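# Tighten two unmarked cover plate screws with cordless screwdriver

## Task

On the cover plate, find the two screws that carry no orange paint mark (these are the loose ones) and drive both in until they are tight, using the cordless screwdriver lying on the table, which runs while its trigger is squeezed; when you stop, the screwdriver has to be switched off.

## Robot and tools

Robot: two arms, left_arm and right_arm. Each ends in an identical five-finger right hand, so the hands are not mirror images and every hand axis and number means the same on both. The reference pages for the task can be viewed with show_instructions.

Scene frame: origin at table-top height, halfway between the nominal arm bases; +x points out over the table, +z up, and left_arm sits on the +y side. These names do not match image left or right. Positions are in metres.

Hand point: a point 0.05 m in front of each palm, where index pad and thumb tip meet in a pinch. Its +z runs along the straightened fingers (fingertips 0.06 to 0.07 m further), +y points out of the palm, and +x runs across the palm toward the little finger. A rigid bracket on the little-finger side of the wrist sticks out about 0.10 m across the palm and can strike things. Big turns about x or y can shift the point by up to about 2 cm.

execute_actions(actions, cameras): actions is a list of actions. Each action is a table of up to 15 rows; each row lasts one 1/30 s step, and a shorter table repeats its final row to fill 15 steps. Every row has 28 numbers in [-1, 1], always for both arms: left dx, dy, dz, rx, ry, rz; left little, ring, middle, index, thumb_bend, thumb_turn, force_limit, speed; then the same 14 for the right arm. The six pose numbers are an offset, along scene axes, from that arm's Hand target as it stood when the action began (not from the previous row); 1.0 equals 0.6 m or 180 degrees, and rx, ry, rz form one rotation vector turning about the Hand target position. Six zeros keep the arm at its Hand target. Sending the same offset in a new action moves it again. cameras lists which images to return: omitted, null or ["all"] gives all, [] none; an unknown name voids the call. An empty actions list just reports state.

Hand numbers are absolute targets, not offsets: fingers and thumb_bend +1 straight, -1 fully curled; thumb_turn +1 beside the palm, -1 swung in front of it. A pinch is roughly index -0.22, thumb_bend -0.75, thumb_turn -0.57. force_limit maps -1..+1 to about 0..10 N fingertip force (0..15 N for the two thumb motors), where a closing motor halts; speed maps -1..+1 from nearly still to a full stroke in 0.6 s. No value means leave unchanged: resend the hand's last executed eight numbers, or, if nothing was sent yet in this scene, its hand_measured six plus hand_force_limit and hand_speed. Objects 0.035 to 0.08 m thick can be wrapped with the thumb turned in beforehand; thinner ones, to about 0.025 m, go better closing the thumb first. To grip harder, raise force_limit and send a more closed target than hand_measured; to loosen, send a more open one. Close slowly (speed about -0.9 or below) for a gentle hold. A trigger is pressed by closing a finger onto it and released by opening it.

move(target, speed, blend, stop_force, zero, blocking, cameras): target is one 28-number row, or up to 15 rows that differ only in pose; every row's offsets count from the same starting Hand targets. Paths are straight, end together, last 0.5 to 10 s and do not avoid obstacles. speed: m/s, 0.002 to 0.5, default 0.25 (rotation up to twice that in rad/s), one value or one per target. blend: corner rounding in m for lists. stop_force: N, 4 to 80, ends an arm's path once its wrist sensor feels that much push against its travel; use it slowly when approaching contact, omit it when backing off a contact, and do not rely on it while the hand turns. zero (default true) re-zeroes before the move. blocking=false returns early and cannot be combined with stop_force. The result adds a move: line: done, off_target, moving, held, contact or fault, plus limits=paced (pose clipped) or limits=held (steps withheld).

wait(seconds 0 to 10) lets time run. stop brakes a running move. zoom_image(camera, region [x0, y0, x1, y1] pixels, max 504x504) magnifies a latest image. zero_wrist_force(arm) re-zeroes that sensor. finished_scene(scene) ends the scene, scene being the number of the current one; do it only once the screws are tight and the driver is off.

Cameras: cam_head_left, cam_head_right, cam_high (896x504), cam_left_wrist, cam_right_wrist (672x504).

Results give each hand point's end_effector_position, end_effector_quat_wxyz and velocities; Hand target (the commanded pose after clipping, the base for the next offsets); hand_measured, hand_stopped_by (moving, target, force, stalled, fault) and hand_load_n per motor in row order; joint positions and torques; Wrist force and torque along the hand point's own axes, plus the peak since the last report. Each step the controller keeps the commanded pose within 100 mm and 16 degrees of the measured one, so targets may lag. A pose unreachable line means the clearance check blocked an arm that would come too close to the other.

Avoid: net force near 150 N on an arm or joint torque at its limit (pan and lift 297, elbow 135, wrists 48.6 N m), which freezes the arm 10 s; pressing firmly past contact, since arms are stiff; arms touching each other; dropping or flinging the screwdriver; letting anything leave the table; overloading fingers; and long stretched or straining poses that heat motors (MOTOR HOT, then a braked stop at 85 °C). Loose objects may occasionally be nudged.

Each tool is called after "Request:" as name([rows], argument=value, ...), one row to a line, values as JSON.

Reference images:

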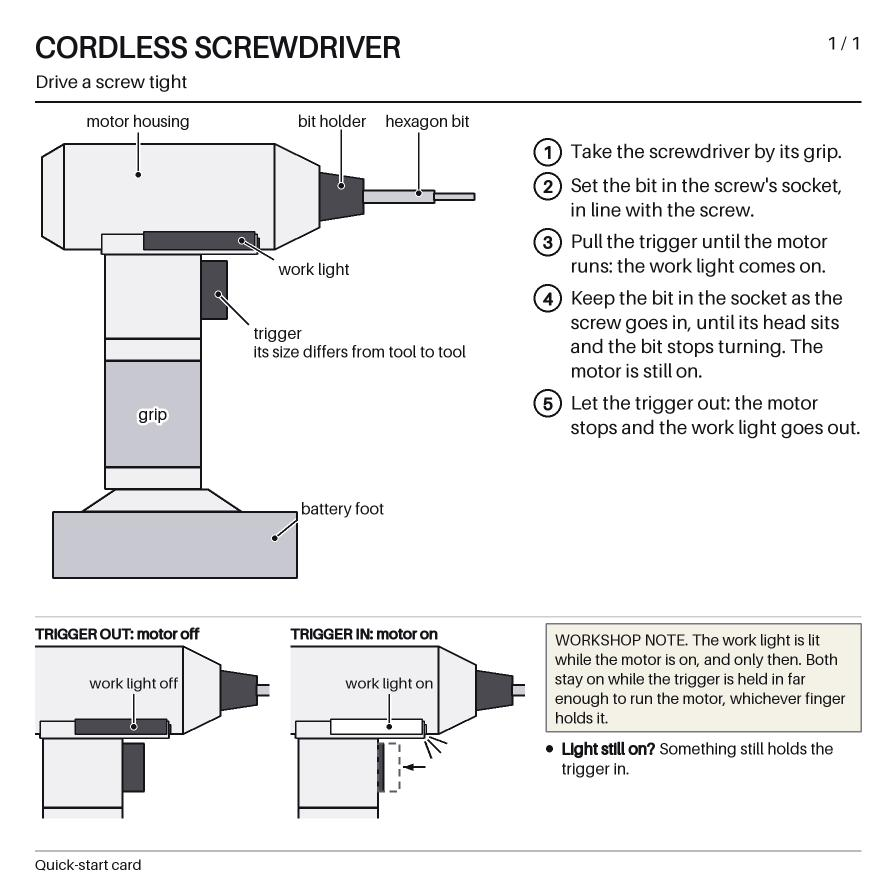

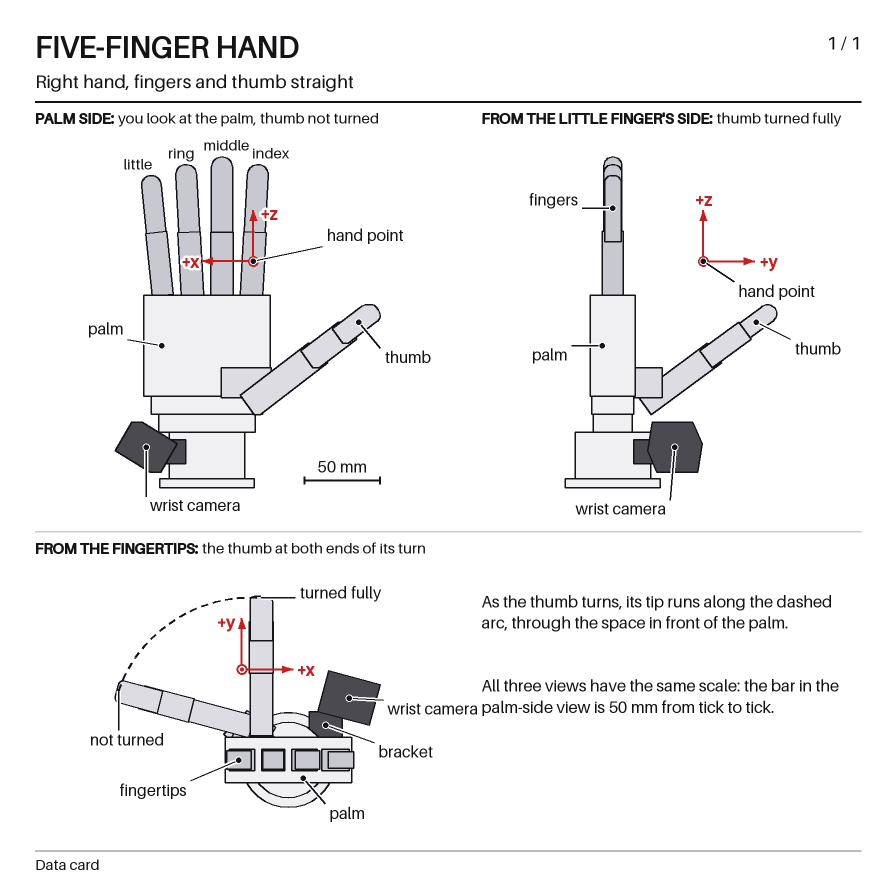

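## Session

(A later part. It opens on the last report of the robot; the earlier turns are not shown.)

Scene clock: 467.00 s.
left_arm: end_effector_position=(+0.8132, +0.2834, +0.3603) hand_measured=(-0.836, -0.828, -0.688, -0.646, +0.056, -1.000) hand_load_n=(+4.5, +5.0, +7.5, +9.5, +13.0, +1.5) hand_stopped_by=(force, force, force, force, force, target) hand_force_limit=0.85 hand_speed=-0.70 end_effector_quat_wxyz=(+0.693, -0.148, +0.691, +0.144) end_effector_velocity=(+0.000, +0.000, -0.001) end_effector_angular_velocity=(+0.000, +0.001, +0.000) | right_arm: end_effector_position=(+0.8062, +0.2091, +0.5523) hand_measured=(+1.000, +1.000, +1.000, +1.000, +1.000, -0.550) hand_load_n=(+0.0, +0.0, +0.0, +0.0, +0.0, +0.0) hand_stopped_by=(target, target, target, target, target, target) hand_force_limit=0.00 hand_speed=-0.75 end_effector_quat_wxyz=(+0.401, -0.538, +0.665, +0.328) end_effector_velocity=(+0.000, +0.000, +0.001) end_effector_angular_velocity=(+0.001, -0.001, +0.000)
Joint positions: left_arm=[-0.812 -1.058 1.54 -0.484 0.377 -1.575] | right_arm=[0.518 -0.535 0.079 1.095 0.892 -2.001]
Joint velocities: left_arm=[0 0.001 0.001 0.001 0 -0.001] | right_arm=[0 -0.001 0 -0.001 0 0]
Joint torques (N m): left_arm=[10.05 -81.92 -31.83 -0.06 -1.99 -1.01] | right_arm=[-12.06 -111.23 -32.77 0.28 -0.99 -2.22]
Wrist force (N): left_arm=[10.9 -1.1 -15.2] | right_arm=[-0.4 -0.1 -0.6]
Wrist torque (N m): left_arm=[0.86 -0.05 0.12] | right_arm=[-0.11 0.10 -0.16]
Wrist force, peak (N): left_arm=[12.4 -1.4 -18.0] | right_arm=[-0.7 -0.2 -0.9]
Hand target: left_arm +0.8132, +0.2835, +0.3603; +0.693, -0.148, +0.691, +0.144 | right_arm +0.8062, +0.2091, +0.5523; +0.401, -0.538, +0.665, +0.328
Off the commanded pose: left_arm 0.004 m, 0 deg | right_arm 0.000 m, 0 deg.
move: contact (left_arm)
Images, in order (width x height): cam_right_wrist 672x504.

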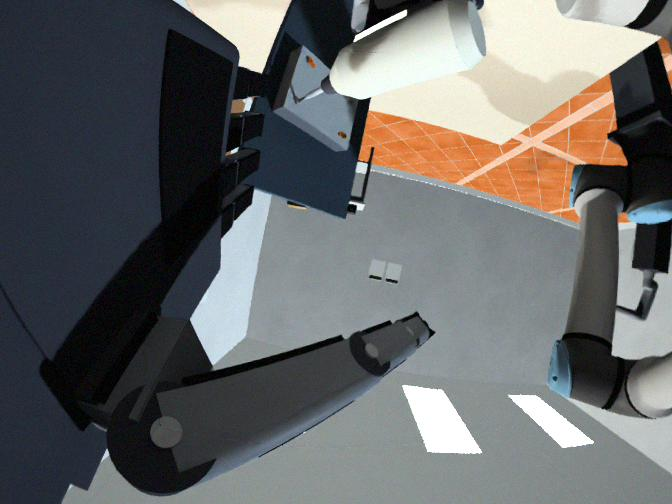

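Request:
wait(seconds=1.5, cameras=["cam_right_wrist"])

Request:
zoom_image(camera="cam_right_wrist", region=[282, 78, 322, 108])

Scene clock: 468.57 s.
left_arm: end_effector_position=(+0.8132, +0.2835, +0.3603) hand_measured=(-0.836, -0.828, -0.688, -0.646, +0.056, -1.000) hand_load_n=(+4.0, +4.5, +7.5, +9.5, +13.5, +1.0) hand_stopped_by=(force, force, force, force, force, target) hand_force_limit=0.85 hand_speed=-0.70 end_effector_quat_wxyz=(+0.693, -0.148, +0.691, +0.144) end_effector_velocity=(+0.000, +0.000, +0.000) end_effector_angular_velocity=(+0.000, +0.000, +0.000) | right_arm: end_effector_position=(+0.8062, +0.2091, +0.5523) hand_measured=(+1.000, +1.000, +1.000, +1.000, +1.000, -0.550) hand_load_n=(+0.0, +0.0, +0.0, +0.0, +0.0, +0.0) hand_stopped_by=(target, target, target, target, target, target) hand_force_limit=0.00 hand_speed=-0.75 end_effector_quat_wxyz=(+0.401, -0.538, +0.665, +0.328) end_effector_velocity=(+0.000, +0.000, -0.001) end_effector_angular_velocity=(-0.001, +0.001, +0.000)
Joint positions: left_arm=[-0.812 -1.058 1.54 -0.484 0.377 -1.575] | right_arm=[0.518 -0.535 0.079 1.095 0.892 -2.001]
Joint velocities: left_arm=[0 0 0 0 0 0] | right_arm=[0 0.001 0 0 0 0]
Joint torques (N m): left_arm=[3.83 -98.2 -37.83 -1.62 -0.83 -0.99] | right_arm=[-11.75 -112.61 -32.92 0.09 -1.18 -2.12]
Wrist force (N): left_arm=[9.3 0.3 -11.5] | right_arm=[-0.2 -0.4 -0.6]
Wrist torque (N m): left_arm=[0.80 0.00 0.12] | right_arm=[-0.15 0.07 -0.16]
Wrist force, peak (N): left_arm=[10.8 -0.6 -15.8] | right_arm=[-1.0 -0.6 -0.8]
Hand target: left_arm +0.8132, +0.2835, +0.3603; +0.693, -0.148, +0.691, +0.144 | right_arm +0.8062, +0.2091, +0.5523; +0.401, -0.538, +0.665, +0.328
Off the commanded pose: left_arm 0.004 m, 0 deg | right_arm 0.000 m, 0 deg.
wait: 1.50 s; at rest by 0.10 s
Images, in order (width x height): cam_right_wrist 672x504.

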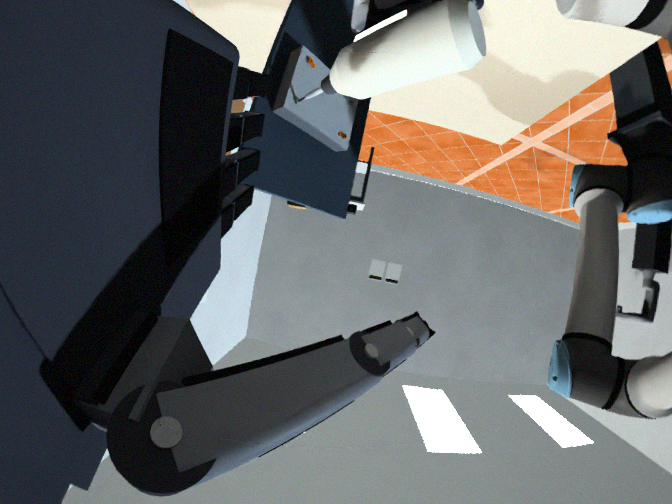

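Scaled by 12.600 from the camera's 672x504 image, which has a finer 960x720 frame.

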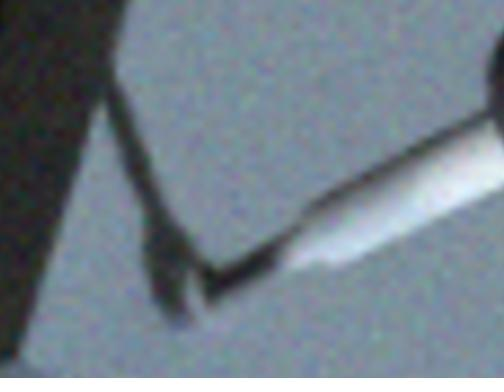

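Request:
wait(seconds=2, cameras=["cam_right_wrist"])

Request:
zoom_image(camera="cam_right_wrist", region=[282, 78, 322, 108])

Scene clock: 470.70 s.
left_arm: end_effector_position=(+0.8132, +0.2835, +0.3603) hand_measured=(-0.836, -0.828, -0.688, -0.646, +0.056, -1.000) hand_load_n=(+4.0, +4.5, +7.5, +9.5, +13.5, +1.0) hand_stopped_by=(force, force, force, force, force, target) hand_force_limit=0.85 hand_speed=-0.70 end_effector_quat_wxyz=(+0.693, -0.148, +0.691, +0.144) end_effector_velocity=(+0.000, +0.000, +0.000) end_effector_angular_velocity=(+0.000, +0.000, +0.000) | right_arm: end_effector_position=(+0.8062, +0.2091, +0.5523) hand_measured=(+1.000, +1.000, +1.000, +1.000, +1.000, -0.550) hand_load_n=(+0.0, +0.0, +0.0, +0.0, +0.0, +0.0) hand_stopped_by=(target, target, target, target, target, target) hand_force_limit=0.00 hand_speed=-0.75 end_effector_quat_wxyz=(+0.401, -0.538, +0.665, +0.328) end_effector_velocity=(+0.000, +0.000, -0.002) end_effector_angular_velocity=(-0.001, +0.002, +0.000)
Joint positions: left_arm=[-0.812 -1.058 1.54 -0.484 0.377 -1.575] | right_arm=[0.518 -0.535 0.079 1.095 0.892 -2.001]
Joint velocities: left_arm=[0 0 0 0 0 0] | right_arm=[0 0.001 0 0.001 0 0]
Joint torques (N m): left_arm=[8.97 -93.05 -41.78 -3.88 0.53 -1.17] | right_arm=[-11.23 -112.68 -32.59 -0.56 -1.03 -1.94]
Wrist force (N): left_arm=[10.9 0.0 -13.8] | right_arm=[-0.8 -0.5 -0.6]
Wrist torque (N m): left_arm=[1.01 -0.10 0.19] | right_arm=[-0.17 0.16 -0.20]
Wrist force, peak (N): left_arm=[11.1 -1.0 -15.8] | right_arm=[-0.8 -0.4 -0.9]
Hand target: left_arm +0.8132, +0.2835, +0.3603; +0.693, -0.148, +0.691, +0.144 | right_arm +0.8062, +0.2091, +0.5523; +0.401, -0.538, +0.665, +0.328
Off the commanded pose: left_arm 0.004 m, 0 deg | right_arm 0.000 m, 0 deg.
wait: 2.00 s; at rest by 0.03 s
Images, in order (width x height): cam_right_wrist 672x504.

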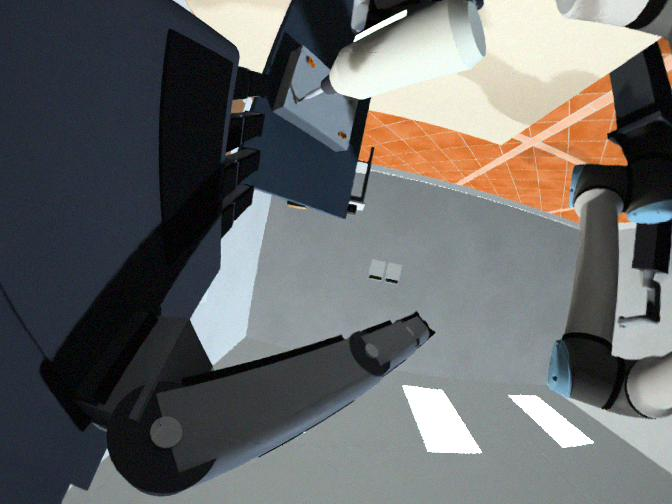

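Scaled by 12.600 from the camera's 672x504 image, which has a finer 960x720 frame.

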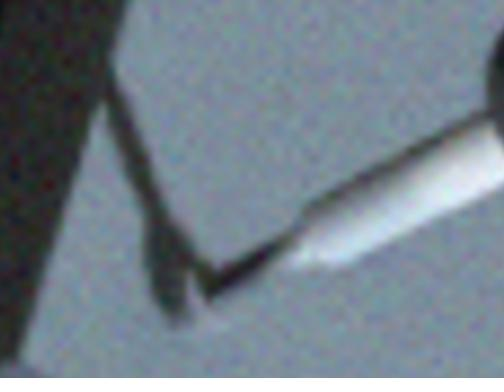

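Request:
move(target=[-0.0019,-0.0016,0,0,0,0,-0.97,-0.97,-0.97,-0.98,-0.97,-1,0.85,-0.7,0,0,0,0,0,0,1,1,1,1,1,-0.55,0.0,-0.75], speed=0.01, cameras=["cam_right_wrist"])

Request:
zoom_image(camera="cam_right_wrist", region=[282, 78, 322, 108])

Scene clock: 471.63 s.
left_arm: end_effector_position=(+0.8121, +0.2825, +0.3603) hand_measured=(-0.836, -0.828, -0.688, -0.646, +0.056, -1.000) hand_load_n=(+4.0, +4.5, +8.0, +9.5, +12.5, +1.5) hand_stopped_by=(force, force, force, force, force, target) hand_force_limit=0.85 hand_speed=-0.70 end_effector_quat_wxyz=(+0.693, -0.148, +0.691, +0.144) end_effector_velocity=(+0.000, +0.000, -0.001) end_effector_angular_velocity=(+0.002, +0.001, +0.001) | right_arm: end_effector_position=(+0.8062, +0.2091, +0.5523) hand_measured=(+1.000, +1.000, +1.000, +1.000, +1.000, -0.550) hand_load_n=(+0.0, +0.0, +0.0, +0.0, +0.0, +0.0) hand_stopped_by=(target, target, target, target, target, target) hand_force_limit=0.00 hand_speed=-0.75 end_effector_quat_wxyz=(+0.401, -0.538, +0.665, +0.328) end_effector_velocity=(+0.000, +0.000, +0.001) end_effector_angular_velocity=(+0.000, -0.001, +0.000)
Joint positions: left_arm=[-0.813 -1.058 1.541 -0.484 0.375 -1.575] | right_arm=[0.518 -0.535 0.079 1.095 0.892 -2.001]
Joint velocities: left_arm=[0 0.001 0 0 0 0.002] | right_arm=[0 -0.001 0 0 0 0]
Joint torques (N m): left_arm=[-8.49 -93.38 -30.5 -4.95 -1.33 -1.28] | right_arm=[-10.22 -113.02 -32.74 -0.79 -0.94 -2.01]
Wrist force (N): left_arm=[6.7 3.8 -2.0] | right_arm=[-0.6 -0.4 -0.8]
Wrist torque (N m): left_arm=[0.72 -0.02 0.13] | right_arm=[-0.14 0.14 -0.18]
Wrist force, peak (N): left_arm=[10.8 -0.7 -15.4] | right_arm=[-0.9 -0.7 -0.5]
Hand target: left_arm +0.8121, +0.2825, +0.3603; +0.693, -0.148, +0.691, +0.144 | right_arm +0.8062, +0.2091, +0.5523; +0.401, -0.538, +0.665, +0.328
Off the commanded pose: left_arm 0.000 m, 0 deg | right_arm 0.000 m, 0 deg.
move: done
Images, in order (width x height): cam_right_wrist 672x504.

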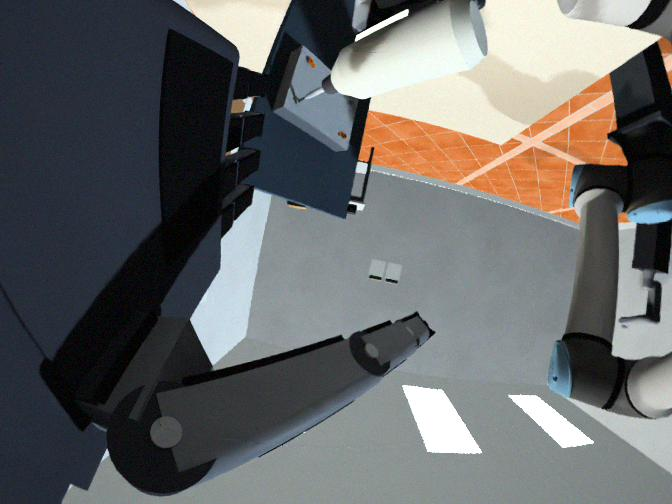

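Scaled by 12.600 from the camera's 672x504 image, which has a finer 960x720 frame.

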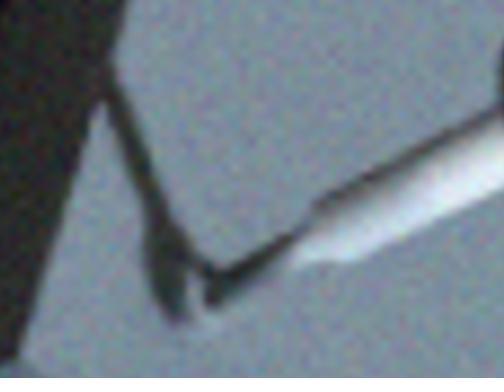

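Request:
move(target=[-0.0064,-0.0054,0,0,0,0,-0.97,-0.97,-0.97,1,-0.97,-1,0.85,-0.7,0,0,0,0,0,0,1,1,1,1,1,-0.55,0.0,-0.75], speed=0.02, cameras=["cam_right_wrist"])

Request:
zoom_image(camera="cam_right_wrist", region=[282, 78, 322, 108])

Scene clock: 475.33 s.
left_arm: end_effector_position=(+0.8082, +0.2793, +0.3603) hand_measured=(-0.836, -0.828, -0.688, +1.000, +0.056, -1.000) hand_load_n=(+4.5, +5.5, +10.5, +0.0, +12.5, +2.0) hand_stopped_by=(force, force, force, target, force, target) hand_force_limit=0.85 hand_speed=-0.70 end_effector_quat_wxyz=(+0.693, -0.148, +0.691, +0.144) end_effector_velocity=(+0.000, +0.000, +0.000) end_effector_angular_velocity=(-0.001, -0.001, +0.000) | right_arm: end_effector_position=(+0.8062, +0.2091, +0.5523) hand_measured=(+1.000, +1.000, +1.000, +1.000, +1.000, -0.550) hand_load_n=(+0.0, +0.0, +0.0, +0.0, +0.0, +0.0) hand_stopped_by=(target, target, target, target, target, target) hand_force_limit=0.00 hand_speed=-0.75 end_effector_quat_wxyz=(+0.401, -0.538, +0.665, +0.328) end_effector_velocity=(+0.000, +0.000, +0.000) end_effector_angular_velocity=(-0.001, +0.001, +0.000)
Joint positions: left_arm=[-0.82 -1.06 1.544 -0.486 0.369 -1.575] | right_arm=[0.518 -0.535 0.079 1.094 0.892 -2.001]
Joint velocities: left_arm=[0 0 0 0 0 -0.001] | right_arm=[0 0 0 0.001 0 0]
Joint torques (N m): left_arm=[10.16 -64.39 -52.52 1.84 1.62 3.86] | right_arm=[-9.06 -114.99 -32.83 -1.18 -0.71 -2.07]
Wrist force (N): left_arm=[6.6 3.8 -2.1] | right_arm=[-0.6 -0.4 -0.4]
Wrist torque (N m): left_arm=[0.73 0.01 0.12] | right_arm=[-0.16 0.12 -0.18]
Wrist force, peak (N): left_arm=[6.8 4.1 -2.2] | right_arm=[-0.8 -0.7 -1.0]
Hand target: left_arm +0.8082, +0.2793, +0.3603; +0.693, -0.148, +0.691, +0.144 | right_arm +0.8062, +0.2091, +0.5523; +0.401, -0.538, +0.665, +0.328
Off the commanded pose: left_arm 0.000 m, 0 deg | right_arm 0.000 m, 0 deg.
move: done
Images, in order (width x height): cam_right_wrist 672x504.

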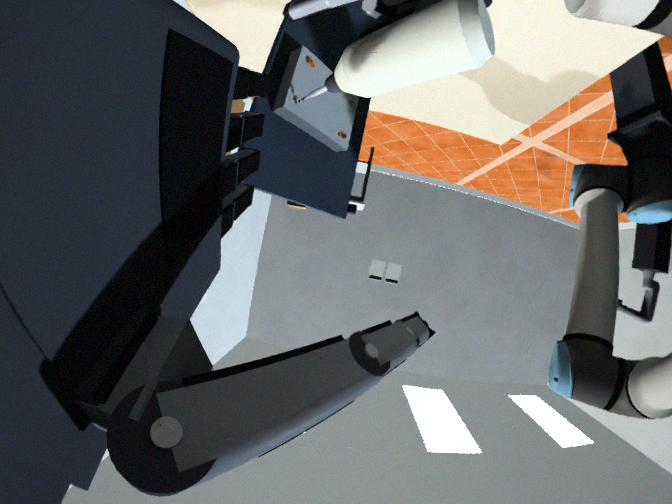

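Scaled by 12.600 from the camera's 672x504 image, which has a finer 960x720 frame.

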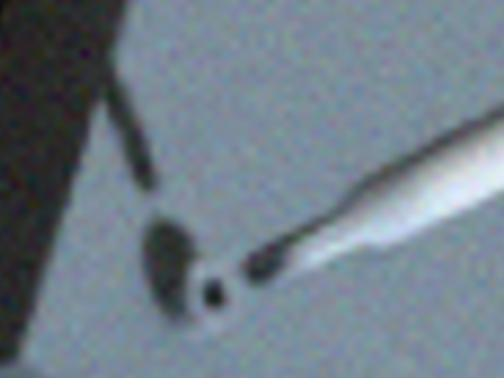

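Request:
zoom_image(camera="cam_right_wrist", region=[292, 48, 332, 78])

Request:
zoom_image(camera="cam_right_wrist", region=[322, 118, 362, 148])

Scaled by 12.600 from the camera's 672x504 image, which has a finer 960x720 frame.

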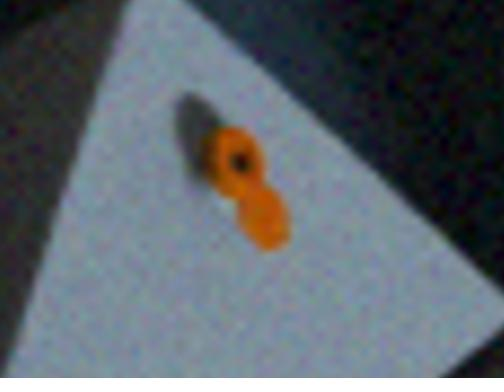

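Scaled by 12.600 from the camera's 672x504 image, which has a finer 960x720 frame.

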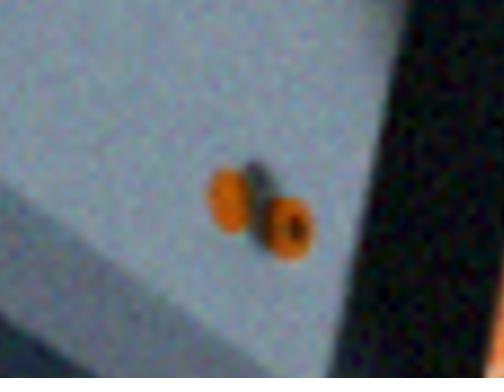

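Request:
move(target=[0.0128,0.0107,0,0,0,0,-0.97,-0.97,-0.97,1,-0.97,-1,0.85,-0.7,0,0,0,0,0,0,1,1,1,1,1,-0.55,0.0,-0.75], speed=0.006, stop_force=4, cameras=["cam_right_wrist"])

Request:
zoom_image(camera="cam_right_wrist", region=[282, 78, 322, 108])

Scene clock: 478.03 s.
left_arm: end_effector_position=(+0.8130, +0.2832, +0.3603) hand_measured=(-0.836, -0.828, -0.688, +1.000, +0.056, -1.000) hand_load_n=(+4.5, +5.5, +10.5, +0.0, +12.5, +2.0) hand_stopped_by=(force, force, force, target, force, target) hand_force_limit=0.85 hand_speed=-0.70 end_effector_quat_wxyz=(+0.692, -0.148, +0.691, +0.144) end_effector_velocity=(+0.000, -0.001, +0.000) end_effector_angular_velocity=(+0.000, +0.000, +0.000) | right_arm: end_effector_position=(+0.8062, +0.2091, +0.5523) hand_measured=(+1.000, +1.000, +1.000, +1.000, +1.000, -0.550) hand_load_n=(+0.0, +0.0, +0.0, +0.0, +0.0, +0.0) hand_stopped_by=(target, target, target, target, target, target) hand_force_limit=0.00 hand_speed=-0.75 end_effector_quat_wxyz=(+0.401, -0.538, +0.665, +0.328) end_effector_velocity=(+0.000, +0.000, +0.000) end_effector_angular_velocity=(+0.000, +0.000, +0.000)
Joint positions: left_arm=[-0.812 -1.058 1.54 -0.484 0.377 -1.575] | right_arm=[0.518 -0.535 0.079 1.094 0.892 -2.001]
Joint velocities: left_arm=[-0.001 0 0 0 0 0] | right_arm=[0 0 0 0.001 0 0]
Joint torques (N m): left_arm=[-13.83 -94.68 -30.15 -4.24 -2.09 2.85] | right_arm=[-9.45 -116.28 -33.05 -0.96 -0.71 -2.18]
Wrist force (N): left_arm=[5.9 2.7 -3.1] | right_arm=[-0.9 -0.5 -0.9]
Wrist torque (N m): left_arm=[0.81 -0.08 0.17] | right_arm=[-0.15 0.18 -0.20]
Wrist force, peak (N): left_arm=[8.3 -0.5 -11.3] | right_arm=[-0.9 -0.5 -0.9]
Hand target: left_arm +0.8130, +0.2832, +0.3603; +0.693, -0.148, +0.691, +0.144 | right_arm +0.8062, +0.2091, +0.5523; +0.401, -0.538, +0.665, +0.328
Off the commanded pose: left_arm 0.004 m, 0 deg | right_arm 0.000 m, 0 deg.
move: contact (left_arm)
Images, in order (width x height): cam_right_wrist 672x504.

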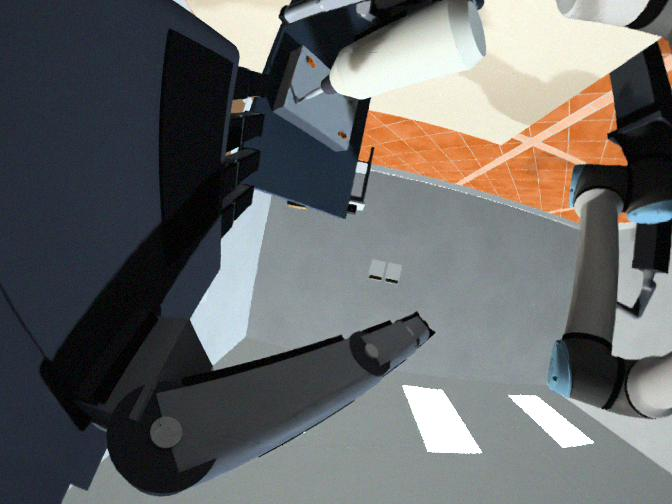

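Scaled by 12.600 from the camera's 672x504 image, which has a finer 960x720 frame.

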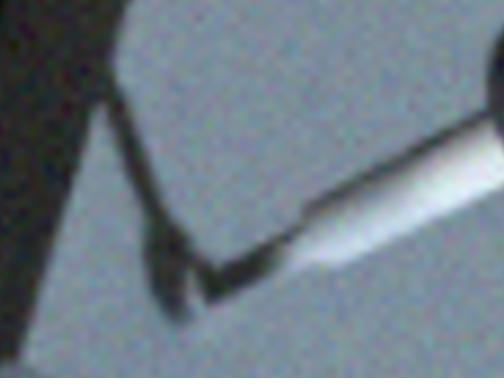

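Request:
move(target=[0.0006,0.0005,0,0,0,0,-0.97,-0.97,-0.97,-0.98,-0.97,-1,0.85,-0.7,0,0,0,0,0,0,1,1,1,1,1,-0.55,0.0,-0.75], speed=0.002, cameras=["cam_right_wrist"])

Request:
zoom_image(camera="cam_right_wrist", region=[282, 78, 322, 108])

Scene clock: 481.70 s.
left_arm: end_effector_position=(+0.8133, +0.2835, +0.3603) hand_measured=(-0.836, -0.828, -0.688, -0.646, +0.056, -1.000) hand_load_n=(+4.0, +4.5, +8.0, +9.5, +13.0, +1.5) hand_stopped_by=(force, force, force, force, force, target) hand_force_limit=0.85 hand_speed=-0.70 end_effector_quat_wxyz=(+0.693, -0.148, +0.691, +0.144) end_effector_velocity=(+0.000, +0.001, +0.000) end_effector_angular_velocity=(+0.000, +0.000, +0.001) | right_arm: end_effector_position=(+0.8062, +0.2091, +0.5523) hand_measured=(+1.000, +1.000, +1.000, +1.000, +1.000, -0.550) hand_load_n=(+0.0, +0.0, +0.0, +0.0, +0.0, +0.0) hand_stopped_by=(target, target, target, target, target, target) hand_force_limit=0.00 hand_speed=-0.75 end_effector_quat_wxyz=(+0.401, -0.538, +0.665, +0.328) end_effector_velocity=(+0.000, +0.000, +0.000) end_effector_angular_velocity=(+0.000, +0.000, +0.000)
Joint positions: left_arm=[-0.811 -1.057 1.539 -0.484 0.377 -1.575] | right_arm=[0.518 -0.535 0.079 1.094 0.892 -2.001]
Joint velocities: left_arm=[0.001 0 0 0.001 0 -0.001] | right_arm=[0 0 0 -0.001 0 0]
Joint torques (N m): left_arm=[-9.5 -64.77 -37.17 0.65 -1.96 2.56] | right_arm=[-8.67 -119.39 -32.48 -1.09 -0.45 -2.08]
Wrist force (N): left_arm=[8.1 2.2 -7.8] | right_arm=[-0.5 -0.3 -0.5]
Wrist torque (N m): left_arm=[1.01 -0.20 -0.63] | right_arm=[-0.15 0.11 -0.17]
Wrist force, peak (N): left_arm=[10.6 -2.2 -16.9] | right_arm=[-1.0 -0.3 -0.9]
Hand target: left_arm +0.8133, +0.2835, +0.3603; +0.693, -0.148, +0.691, +0.144 | right_arm +0.8062, +0.2091, +0.5523; +0.401, -0.538, +0.665, +0.328
Off the commanded pose: left_arm 0.000 m, 0 deg | right_arm 0.000 m, 0 deg.
move: done
Images, in order (width x height): cam_right_wrist 672x504.

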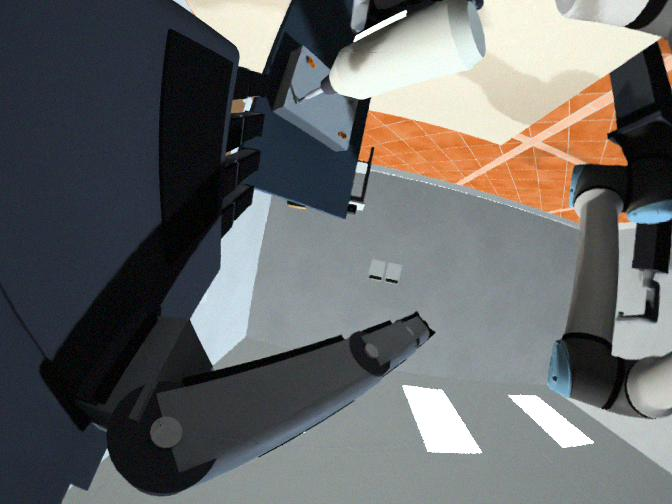

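Scaled by 12.600 from the camera's 672x504 image, which has a finer 960x720 frame.

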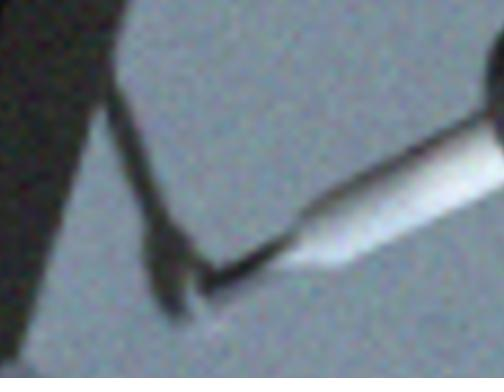

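Request:
wait(seconds=1, cameras=["cam_right_wrist"])

Request:
zoom_image(camera="cam_right_wrist", region=[282, 78, 322, 108])

Scene clock: 482.83 s.
left_arm: end_effector_position=(+0.8133, +0.2835, +0.3603) hand_measured=(-0.836, -0.828, -0.688, -0.646, +0.056, -1.000) hand_load_n=(+4.0, +5.0, +8.0, +9.0, +13.0, +1.5) hand_stopped_by=(force, force, force, force, force, target) hand_force_limit=0.85 hand_speed=-0.70 end_effector_quat_wxyz=(+0.693, -0.148, +0.691, +0.144) end_effector_velocity=(+0.000, +0.000, +0.000) end_effector_angular_velocity=(+0.002, +0.001, -0.001) | right_arm: end_effector_position=(+0.8062, +0.2091, +0.5523) hand_measured=(+1.000, +1.000, +1.000, +1.000, +1.000, -0.550) hand_load_n=(+0.0, -0.5, +0.0, +0.0, -0.5, +0.0) hand_stopped_by=(target, target, target, target, target, target) hand_force_limit=0.00 hand_speed=-0.75 end_effector_quat_wxyz=(+0.401, -0.538, +0.665, +0.328) end_effector_velocity=(+0.001, +0.001, -0.002) end_effector_angular_velocity=(+0.000, +0.000, +0.000)
Joint positions: left_arm=[-0.811 -1.057 1.539 -0.484 0.377 -1.575] | right_arm=[0.518 -0.535 0.079 1.094 0.892 -2.001]
Joint velocities: left_arm=[0 0 0 0.001 0 0.001] | right_arm=[0 0.002 0 -0.002 0 0]
Joint torques (N m): left_arm=[5.78 -69.09 -31.3 0.16 -1.51 1.9] | right_arm=[-7.98 -119.3 -32.17 -1.1 -0.35 -2.01]
Wrist force (N): left_arm=[7.9 1.7 -7.5] | right_arm=[-0.6 -0.2 -0.4]
Wrist torque (N m): left_arm=[0.92 -0.18 -0.66] | right_arm=[-0.12 0.12 -0.18]
Wrist force, peak (N): left_arm=[8.1 1.9 -8.3] | right_arm=[-0.7 -0.2 -0.9]
Hand target: left_arm +0.8133, +0.2835, +0.3603; +0.693, -0.148, +0.691, +0.144 | right_arm +0.8062, +0.2091, +0.5523; +0.401, -0.538, +0.665, +0.328
Off the commanded pose: left_arm 0.000 m, 0 deg | right_arm 0.000 m, 0 deg.
wait: 1.00 s; at rest by 0.03 s
Images, in order (width x height): cam_right_wrist 672x504.

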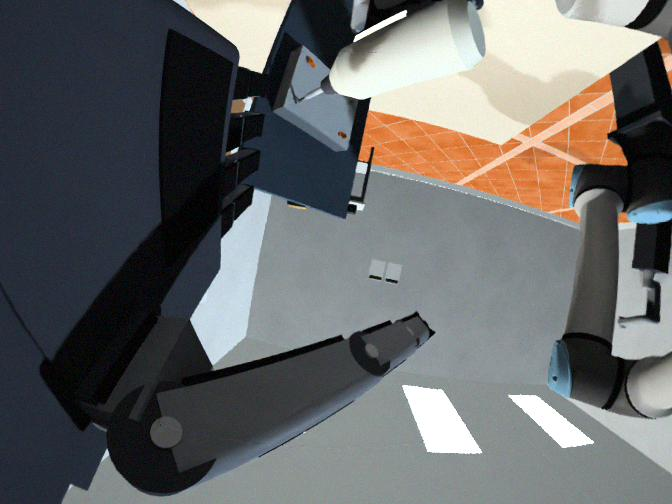

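Scaled by 12.600 from the camera's 672x504 image, which has a finer 960x720 frame.

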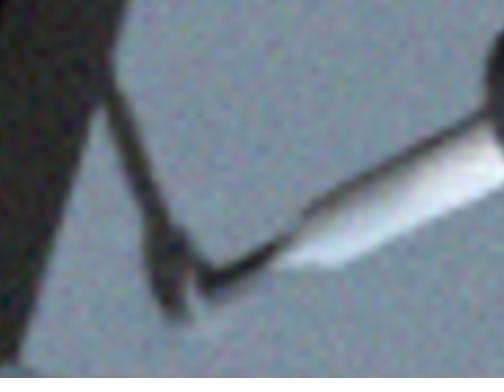

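Request:
move(target=[0.0009,0.0007,0,0,0,0,-0.97,-0.97,-0.97,-0.98,-0.97,-1,0.85,-0.7,0,0,0,0,0,0,1,1,1,1,1,-0.55,0.0,-0.75], speed=0.002, stop_force=5, cameras=["cam_right_wrist"])

Request:
wait(seconds=2, cameras=["cam_right_wrist"])

Request:
zoom_image(camera="cam_right_wrist", region=[282, 78, 322, 108])

Scene clock: 484.03 s.
left_arm: end_effector_position=(+0.8134, +0.2837, +0.3602) hand_measured=(-0.836, -0.828, -0.688, -0.646, +0.056, -1.000) hand_load_n=(+4.5, +4.5, +7.5, +9.5, +13.0, +1.0) hand_stopped_by=(force, force, force, force, force, target) hand_force_limit=0.85 hand_speed=-0.70 end_effector_quat_wxyz=(+0.692, -0.148, +0.691, +0.144) end_effector_velocity=(+0.000, +0.000, -0.001) end_effector_angular_velocity=(+0.001, +0.001, +0.000) | right_arm: end_effector_position=(+0.8062, +0.2091, +0.5523) hand_measured=(+1.000, +1.000, +1.000, +1.000, +1.000, -0.550) hand_load_n=(+0.0, +0.0, +0.0, +0.0, +0.0, +0.0) hand_stopped_by=(target, target, target, target, target, target) hand_force_limit=0.00 hand_speed=-0.75 end_effector_quat_wxyz=(+0.401, -0.538, +0.665, +0.328) end_effector_velocity=(+0.000, +0.000, +0.000) end_effector_angular_velocity=(+0.000, -0.001, +0.000)
Joint positions: left_arm=[-0.811 -1.057 1.539 -0.484 0.377 -1.575] | right_arm=[0.518 -0.535 0.079 1.094 0.892 -2.001]
Joint velocities: left_arm=[0 0.001 0 0 0 0] | right_arm=[0 0 0 0 0 0]
Joint torques (N m): left_arm=[-3.27 -76.48 -37.52 0.59 -1.68 2.49] | right_arm=[-8.2 -119.04 -32.43 -1.17 -0.39 -2.03]
Wrist force (N): left_arm=[9.9 -0.5 -13.1] | right_arm=[-0.7 -0.4 -0.6]
Wrist torque (N m): left_arm=[1.05 -0.23 -0.59] | right_arm=[-0.15 0.13 -0.19]
Wrist force, peak (N): left_arm=[9.9 -0.5 -13.7] | right_arm=[-1.0 -0.5 -1.0]
Hand target: left_arm +0.8134, +0.2836, +0.3603; +0.692, -0.148, +0.691, +0.144 | right_arm +0.8062, +0.2091, +0.5523; +0.401, -0.538, +0.665, +0.328
Off the commanded pose: left_arm 0.001 m, 0 deg | right_arm 0.000 m, 0 deg.
move: contact (left_arm)
Images, in order (width x height): cam_right_wrist 672x504.

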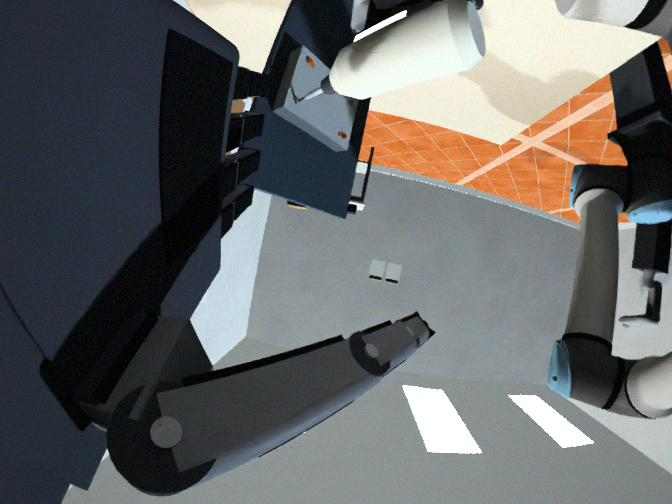

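Scene clock: 486.03 s.
left_arm: end_effector_position=(+0.8134, +0.2836, +0.3602) hand_measured=(-0.836, -0.828, -0.688, -0.646, +0.056, -1.000) hand_load_n=(+4.0, +5.0, +7.5, +9.5, +13.5, +1.0) hand_stopped_by=(force, force, force, force, force, target) hand_force_limit=0.85 hand_speed=-0.70 end_effector_quat_wxyz=(+0.692, -0.148, +0.691, +0.144) end_effector_velocity=(+0.000, -0.001, +0.000) end_effector_angular_velocity=(+0.001, +0.001, -0.001) | right_arm: end_effector_position=(+0.8062, +0.2091, +0.5523) hand_measured=(+1.000, +1.000, +1.000, +1.000, +1.000, -0.550) hand_load_n=(+0.0, +0.0, +0.0, +0.0, +0.0, +0.0) hand_stopped_by=(target, target, target, target, target, target) hand_force_limit=0.00 hand_speed=-0.75 end_effector_quat_wxyz=(+0.401, -0.538, +0.665, +0.328) end_effector_velocity=(+0.000, +0.000, +0.000) end_effector_angular_velocity=(+0.000, +0.000, +0.000)
Joint positions: left_arm=[-0.811 -1.057 1.539 -0.484 0.377 -1.575] | right_arm=[0.518 -0.535 0.079 1.094 0.892 -2.001]
Joint velocities: left_arm=[-0.001 0.001 0 0 0 0] | right_arm=[0 0 0 0 0 0]
Joint torques (N m): left_arm=[-7.91 -93.75 -36.78 -1.88 -2.29 1.66] | right_arm=[-8.2 -119.78 -32.49 -1.19 -0.18 -1.91]
Wrist force (N): left_arm=[9.5 0.5 -11.7] | right_arm=[-0.7 -0.5 -0.5]
Wrist torque (N m): left_arm=[1.07 -0.21 -0.60] | right_arm=[-0.17 0.13 -0.19]
Wrist force, peak (N): left_arm=[9.8 -0.6 -13.3] | right_arm=[-0.5 -0.8 -0.9]
Hand target: left_arm +0.8134, +0.2836, +0.3603; +0.692, -0.148, +0.691, +0.144 | right_arm +0.8062, +0.2091, +0.5523; +0.401, -0.538, +0.665, +0.328
Off the commanded pose: left_arm 0.001 m, 0 deg | right_arm 0.000 m, 0 deg.
wait: 2.00 s; at rest by 0.17 s
Images, in order (width x height): cam_right_wrist 672x504.

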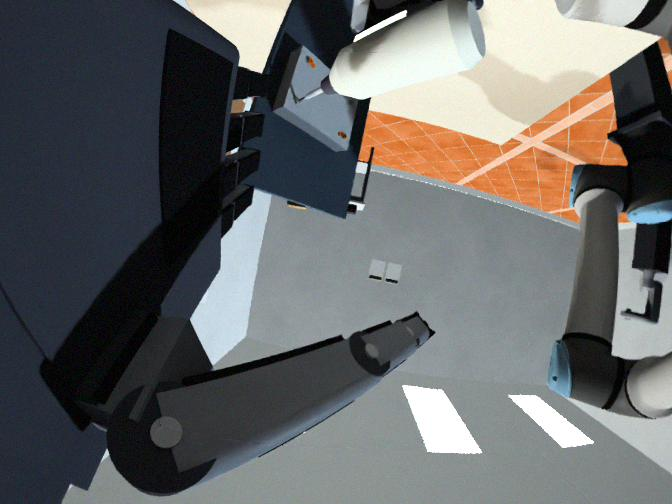

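Scaled by 12.600 from the camera's 672x504 image, which has a finer 960x720 frame.

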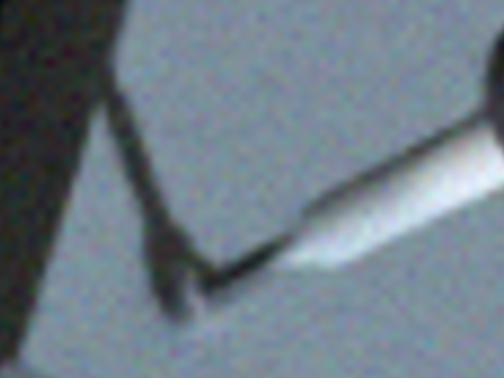

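Request:
move(target=[0,0,0,0,0,0,-0.97,-0.97,-0.97,1,-0.97,-1,0.85,-0.7,0,0,0,0,0,0,1,1,1,1,1,-0.55,0.0,-0.75], cameras=[])

Request:
move(target=[-0.0383,-0.0322,0,0,0,0,-0.97,-0.97,-0.97,1,-0.97,-1,0.85,-0.7,0,0,0,0,0,0,1,1,1,1,1,-0.55,0.0,-0.75], speed=0.05, cameras=["cam_right_wrist"])

Request:
zoom_image(camera="cam_right_wrist", region=[282, 78, 322, 108])

Request:
zoom_image(camera="cam_right_wrist", region=[270, 35, 390, 155])

Scene clock: 489.80 s.
left_arm: end_effector_position=(+0.8134, +0.2836, +0.3603) hand_measured=(-0.836, -0.828, -0.688, +1.000, +0.056, -1.000) hand_load_n=(+4.5, +5.0, +10.5, +0.0, +12.5, +2.5) hand_stopped_by=(force, force, force, target, force, target) hand_force_limit=0.85 hand_speed=-0.70 end_effector_quat_wxyz=(+0.692, -0.148, +0.691, +0.144) end_effector_velocity=(+0.000, +0.000, +0.000) end_effector_angular_velocity=(+0.000, +0.000, +0.000) | right_arm: end_effector_position=(+0.8062, +0.2091, +0.5523) hand_measured=(+1.000, +1.000, +1.000, +1.000, +1.000, -0.550) hand_load_n=(+0.0, +0.0, +0.0, +0.0, +0.0, +0.0) hand_stopped_by=(target, target, target, target, target, target) hand_force_limit=0.00 hand_speed=-0.75 end_effector_quat_wxyz=(+0.401, -0.538, +0.665, +0.328) end_effector_velocity=(+0.000, +0.000, +0.000) end_effector_angular_velocity=(+0.000, -0.001, +0.000)
Joint positions: left_arm=[-0.811 -1.057 1.539 -0.484 0.377 -1.575] | right_arm=[0.518 -0.535 0.079 1.094 0.892 -2.001]
Joint velocities: left_arm=[0 0 0 0 0 0] | right_arm=[0 0 0 0 0 0]
Joint torques (N m): left_arm=[-5.1 -94.95 -32.72 -4.49 -1.6 2.6] | right_arm=[-5.94 -119.24 -32.39 -1.25 -0.08 -1.95]
Wrist force (N): left_arm=[6.4 4.2 -2.1] | right_arm=[-0.7 -0.5 -0.6]
Wrist torque (N m): left_arm=[0.77 -0.05 0.15] | right_arm=[-0.17 0.14 -0.19]
Wrist force, peak (N): left_arm=[8.9 0.9 -13.0] | right_arm=[-1.1 -0.2 -0.7]
Hand target: left_arm +0.8134, +0.2836, +0.3603; +0.692, -0.148, +0.691, +0.144 | right_arm +0.8062, +0.2091, +0.5523; +0.401, -0.538, +0.665, +0.328
Off the commanded pose: left_arm 0.000 m, 0 deg | right_arm 0.000 m, 0 deg.
move: done
No camera images: "cameras" was empty.

Scene clock: 490.67 s.
left_arm: end_effector_position=(+0.7902, +0.2643, +0.3603) hand_measured=(-0.836, -0.828, -0.688, +1.000, +0.056, -1.000) hand_load_n=(+4.5, +5.0, +10.0, +0.0, +12.5, +2.5) hand_stopped_by=(force, force, force, target, force, target) hand_force_limit=0.85 hand_speed=-0.70 end_effector_quat_wxyz=(+0.692, -0.148, +0.691, +0.144) end_effector_velocity=(+0.002, +0.002, +0.000) end_effector_angular_velocity=(+0.002, +0.001, -0.001) | right_arm: end_effector_position=(+0.8062, +0.2091, +0.5523) hand_measured=(+1.000, +1.000, +1.000, +1.000, +1.000, -0.550) hand_load_n=(+0.0, +0.0, +0.0, +0.0, +0.0, +0.0) hand_stopped_by=(target, target, target, target, target, target) hand_force_limit=0.00 hand_speed=-0.75 end_effector_quat_wxyz=(+0.401, -0.538, +0.665, +0.328) end_effector_velocity=(+0.000, +0.000, +0.000) end_effector_angular_velocity=(+0.000, +0.000, +0.000)
Joint positions: left_arm=[-0.849 -1.07 1.56 -0.492 0.34 -1.575] | right_arm=[0.518 -0.535 0.079 1.094 0.892 -2.001]
Joint velocities: left_arm=[0.003 0.001 0 0 0.005 0.001] | right_arm=[0 0 0 0 0 0]
Joint torques (N m): left_arm=[7.57 -69.28 -49.47 -2.84 2.04 2.1] | right_arm=[-7.25 -118.35 -32.48 -1.13 -0.26 -1.89]
Wrist force (N): left_arm=[6.8 3.7 -2.2] | right_arm=[-0.3 -0.3 -0.7]
Wrist torque (N m): left_arm=[0.73 -0.01 0.13] | right_arm=[-0.13 0.08 -0.16]
Wrist force, peak (N): left_arm=[7.0 3.4 -3.3] | right_arm=[-0.8 -0.5 -1.0]
Hand target: left_arm +0.7904, +0.2643, +0.3603; +0.692, -0.148, +0.691, +0.144 | right_arm +0.8062, +0.2091, +0.5523; +0.401, -0.538, +0.665, +0.328
Off the commanded pose: left_arm 0.000 m, 0 deg | right_arm 0.000 m, 0 deg.
move: done
Images, in order (width x height): cam_right_wrist 672x504.

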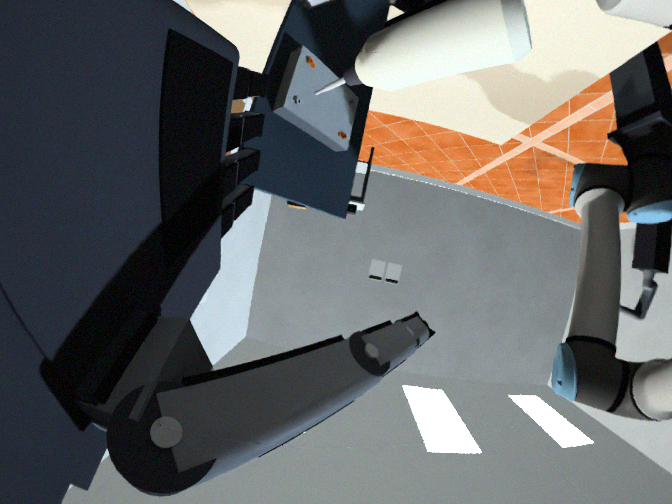

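Scaled by 12.600 from the camera's 672x504 image, which has a finer 960x720 frame.

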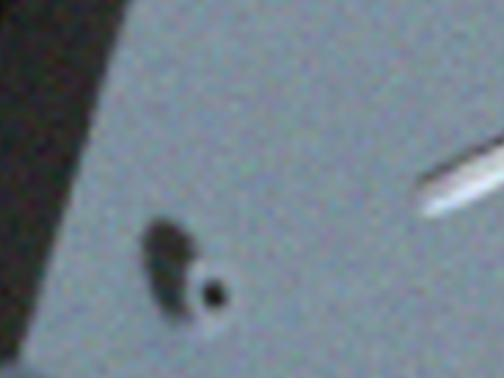

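Scaled by 4.200 from the camera's 672x504 image, which has a finer 960x720 frame.

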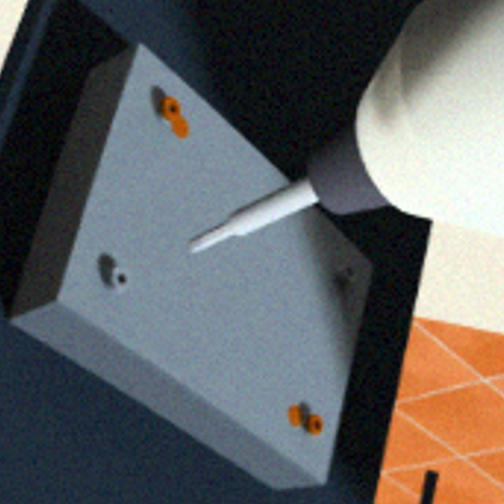

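Request:
zoom_image(camera="cam_right_wrist", region=[332, 82, 372, 112])

Scaled by 12.600 from the camera's 672x504 image, which has a finer 960x720 frame.

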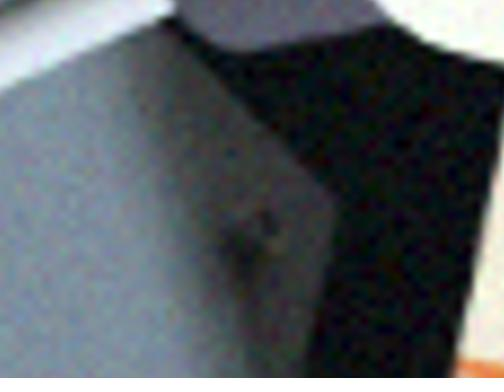

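Request:
move(target=[-0.0952,0.1133,-0.099,0,0,0,-0.97,-0.97,-0.97,1,-0.97,-1,0.85,-0.7,0,0,0,0,0,0,1,1,1,1,1,-0.55,0.0,-0.75], speed=0.1, cameras=["cam_right_wrist"])

Request:
zoom_image(camera="cam_right_wrist", region=[332, 82, 372, 112])

Request:
zoom_image(camera="cam_right_wrist", region=[270, 35, 390, 155])

Scene clock: 492.93 s.
left_arm: end_effector_position=(+0.7333, +0.3325, +0.3012) hand_measured=(-0.836, -0.828, -0.688, +1.000, +0.056, -1.000) hand_load_n=(+4.0, +4.5, +10.0, +0.0, +12.5, +2.5) hand_stopped_by=(force, force, force, target, force, target) hand_force_limit=0.85 hand_speed=-0.70 end_effector_quat_wxyz=(+0.693, -0.148, +0.691, +0.144) end_effector_velocity=(+0.000, -0.001, +0.000) end_effector_angular_velocity=(+0.000, +0.000, +0.000) | right_arm: end_effector_position=(+0.8062, +0.2091, +0.5523) hand_measured=(+1.000, +1.000, +1.000, +1.000, +1.000, -0.550) hand_load_n=(+0.0, +0.0, +0.0, +0.0, +0.0, +0.0) hand_stopped_by=(target, target, target, target, target, target) hand_force_limit=0.00 hand_speed=-0.75 end_effector_quat_wxyz=(+0.401, -0.538, +0.665, +0.328) end_effector_velocity=(+0.000, +0.000, +0.000) end_effector_angular_velocity=(+0.000, +0.000, +0.000)
Joint positions: left_arm=[-0.841 -1.139 1.79 -0.654 0.348 -1.575] | right_arm=[0.518 -0.535 0.079 1.094 0.892 -2.001]
Joint velocities: left_arm=[-0.001 0 0 0.001 -0.001 -0.001] | right_arm=[0 0 0 -0.001 0 0]
Joint torques (N m): left_arm=[-9.02 -50.31 -47.26 2.18 0.2 1.47] | right_arm=[-6.16 -118.88 -32.57 -0.98 -0.17 -2.04]
Wrist force (N): left_arm=[6.1 3.8 -2.2] | right_arm=[-0.8 -0.3 -0.5]
Wrist torque (N m): left_arm=[0.76 0.08 0.11] | right_arm=[-0.13 0.15 -0.19]
Wrist force, peak (N): left_arm=[7.7 5.7 -2.5] | right_arm=[-1.0 -0.6 -0.6]
Hand target: left_arm +0.7333, +0.3324, +0.3011; +0.692, -0.148, +0.691, +0.144 | right_arm +0.8062, +0.2091, +0.5523; +0.401, -0.538, +0.665, +0.328
Off the commanded pose: left_arm 0.000 m, 0 deg | right_arm 0.000 m, 0 deg.
move: done
Images, in order (width x height): cam_right_wrist 672x504.

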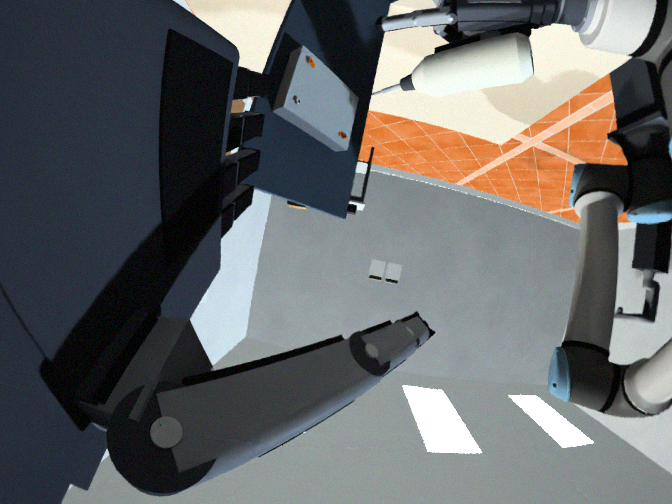

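Scaled by 12.600 from the camera's 672x504 image, which has a finer 960x720 frame.

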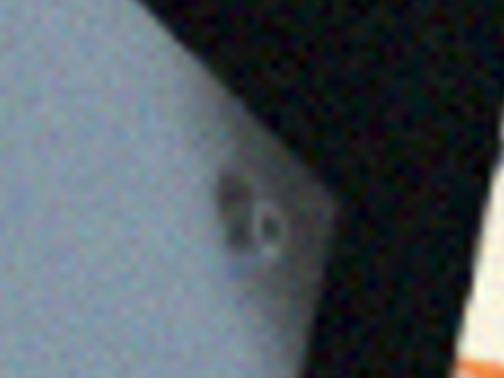

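Scaled by 4.200 from the camera's 672x504 image, which has a finer 960x720 frame.

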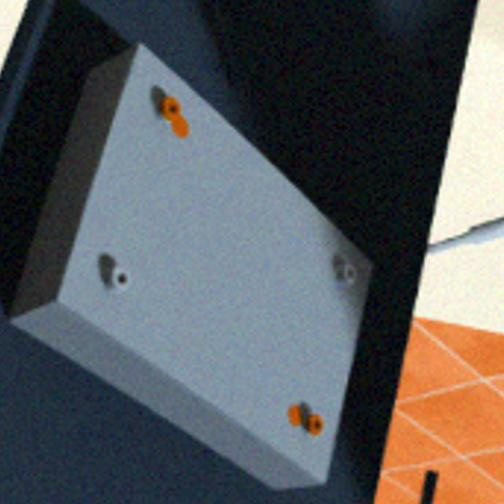

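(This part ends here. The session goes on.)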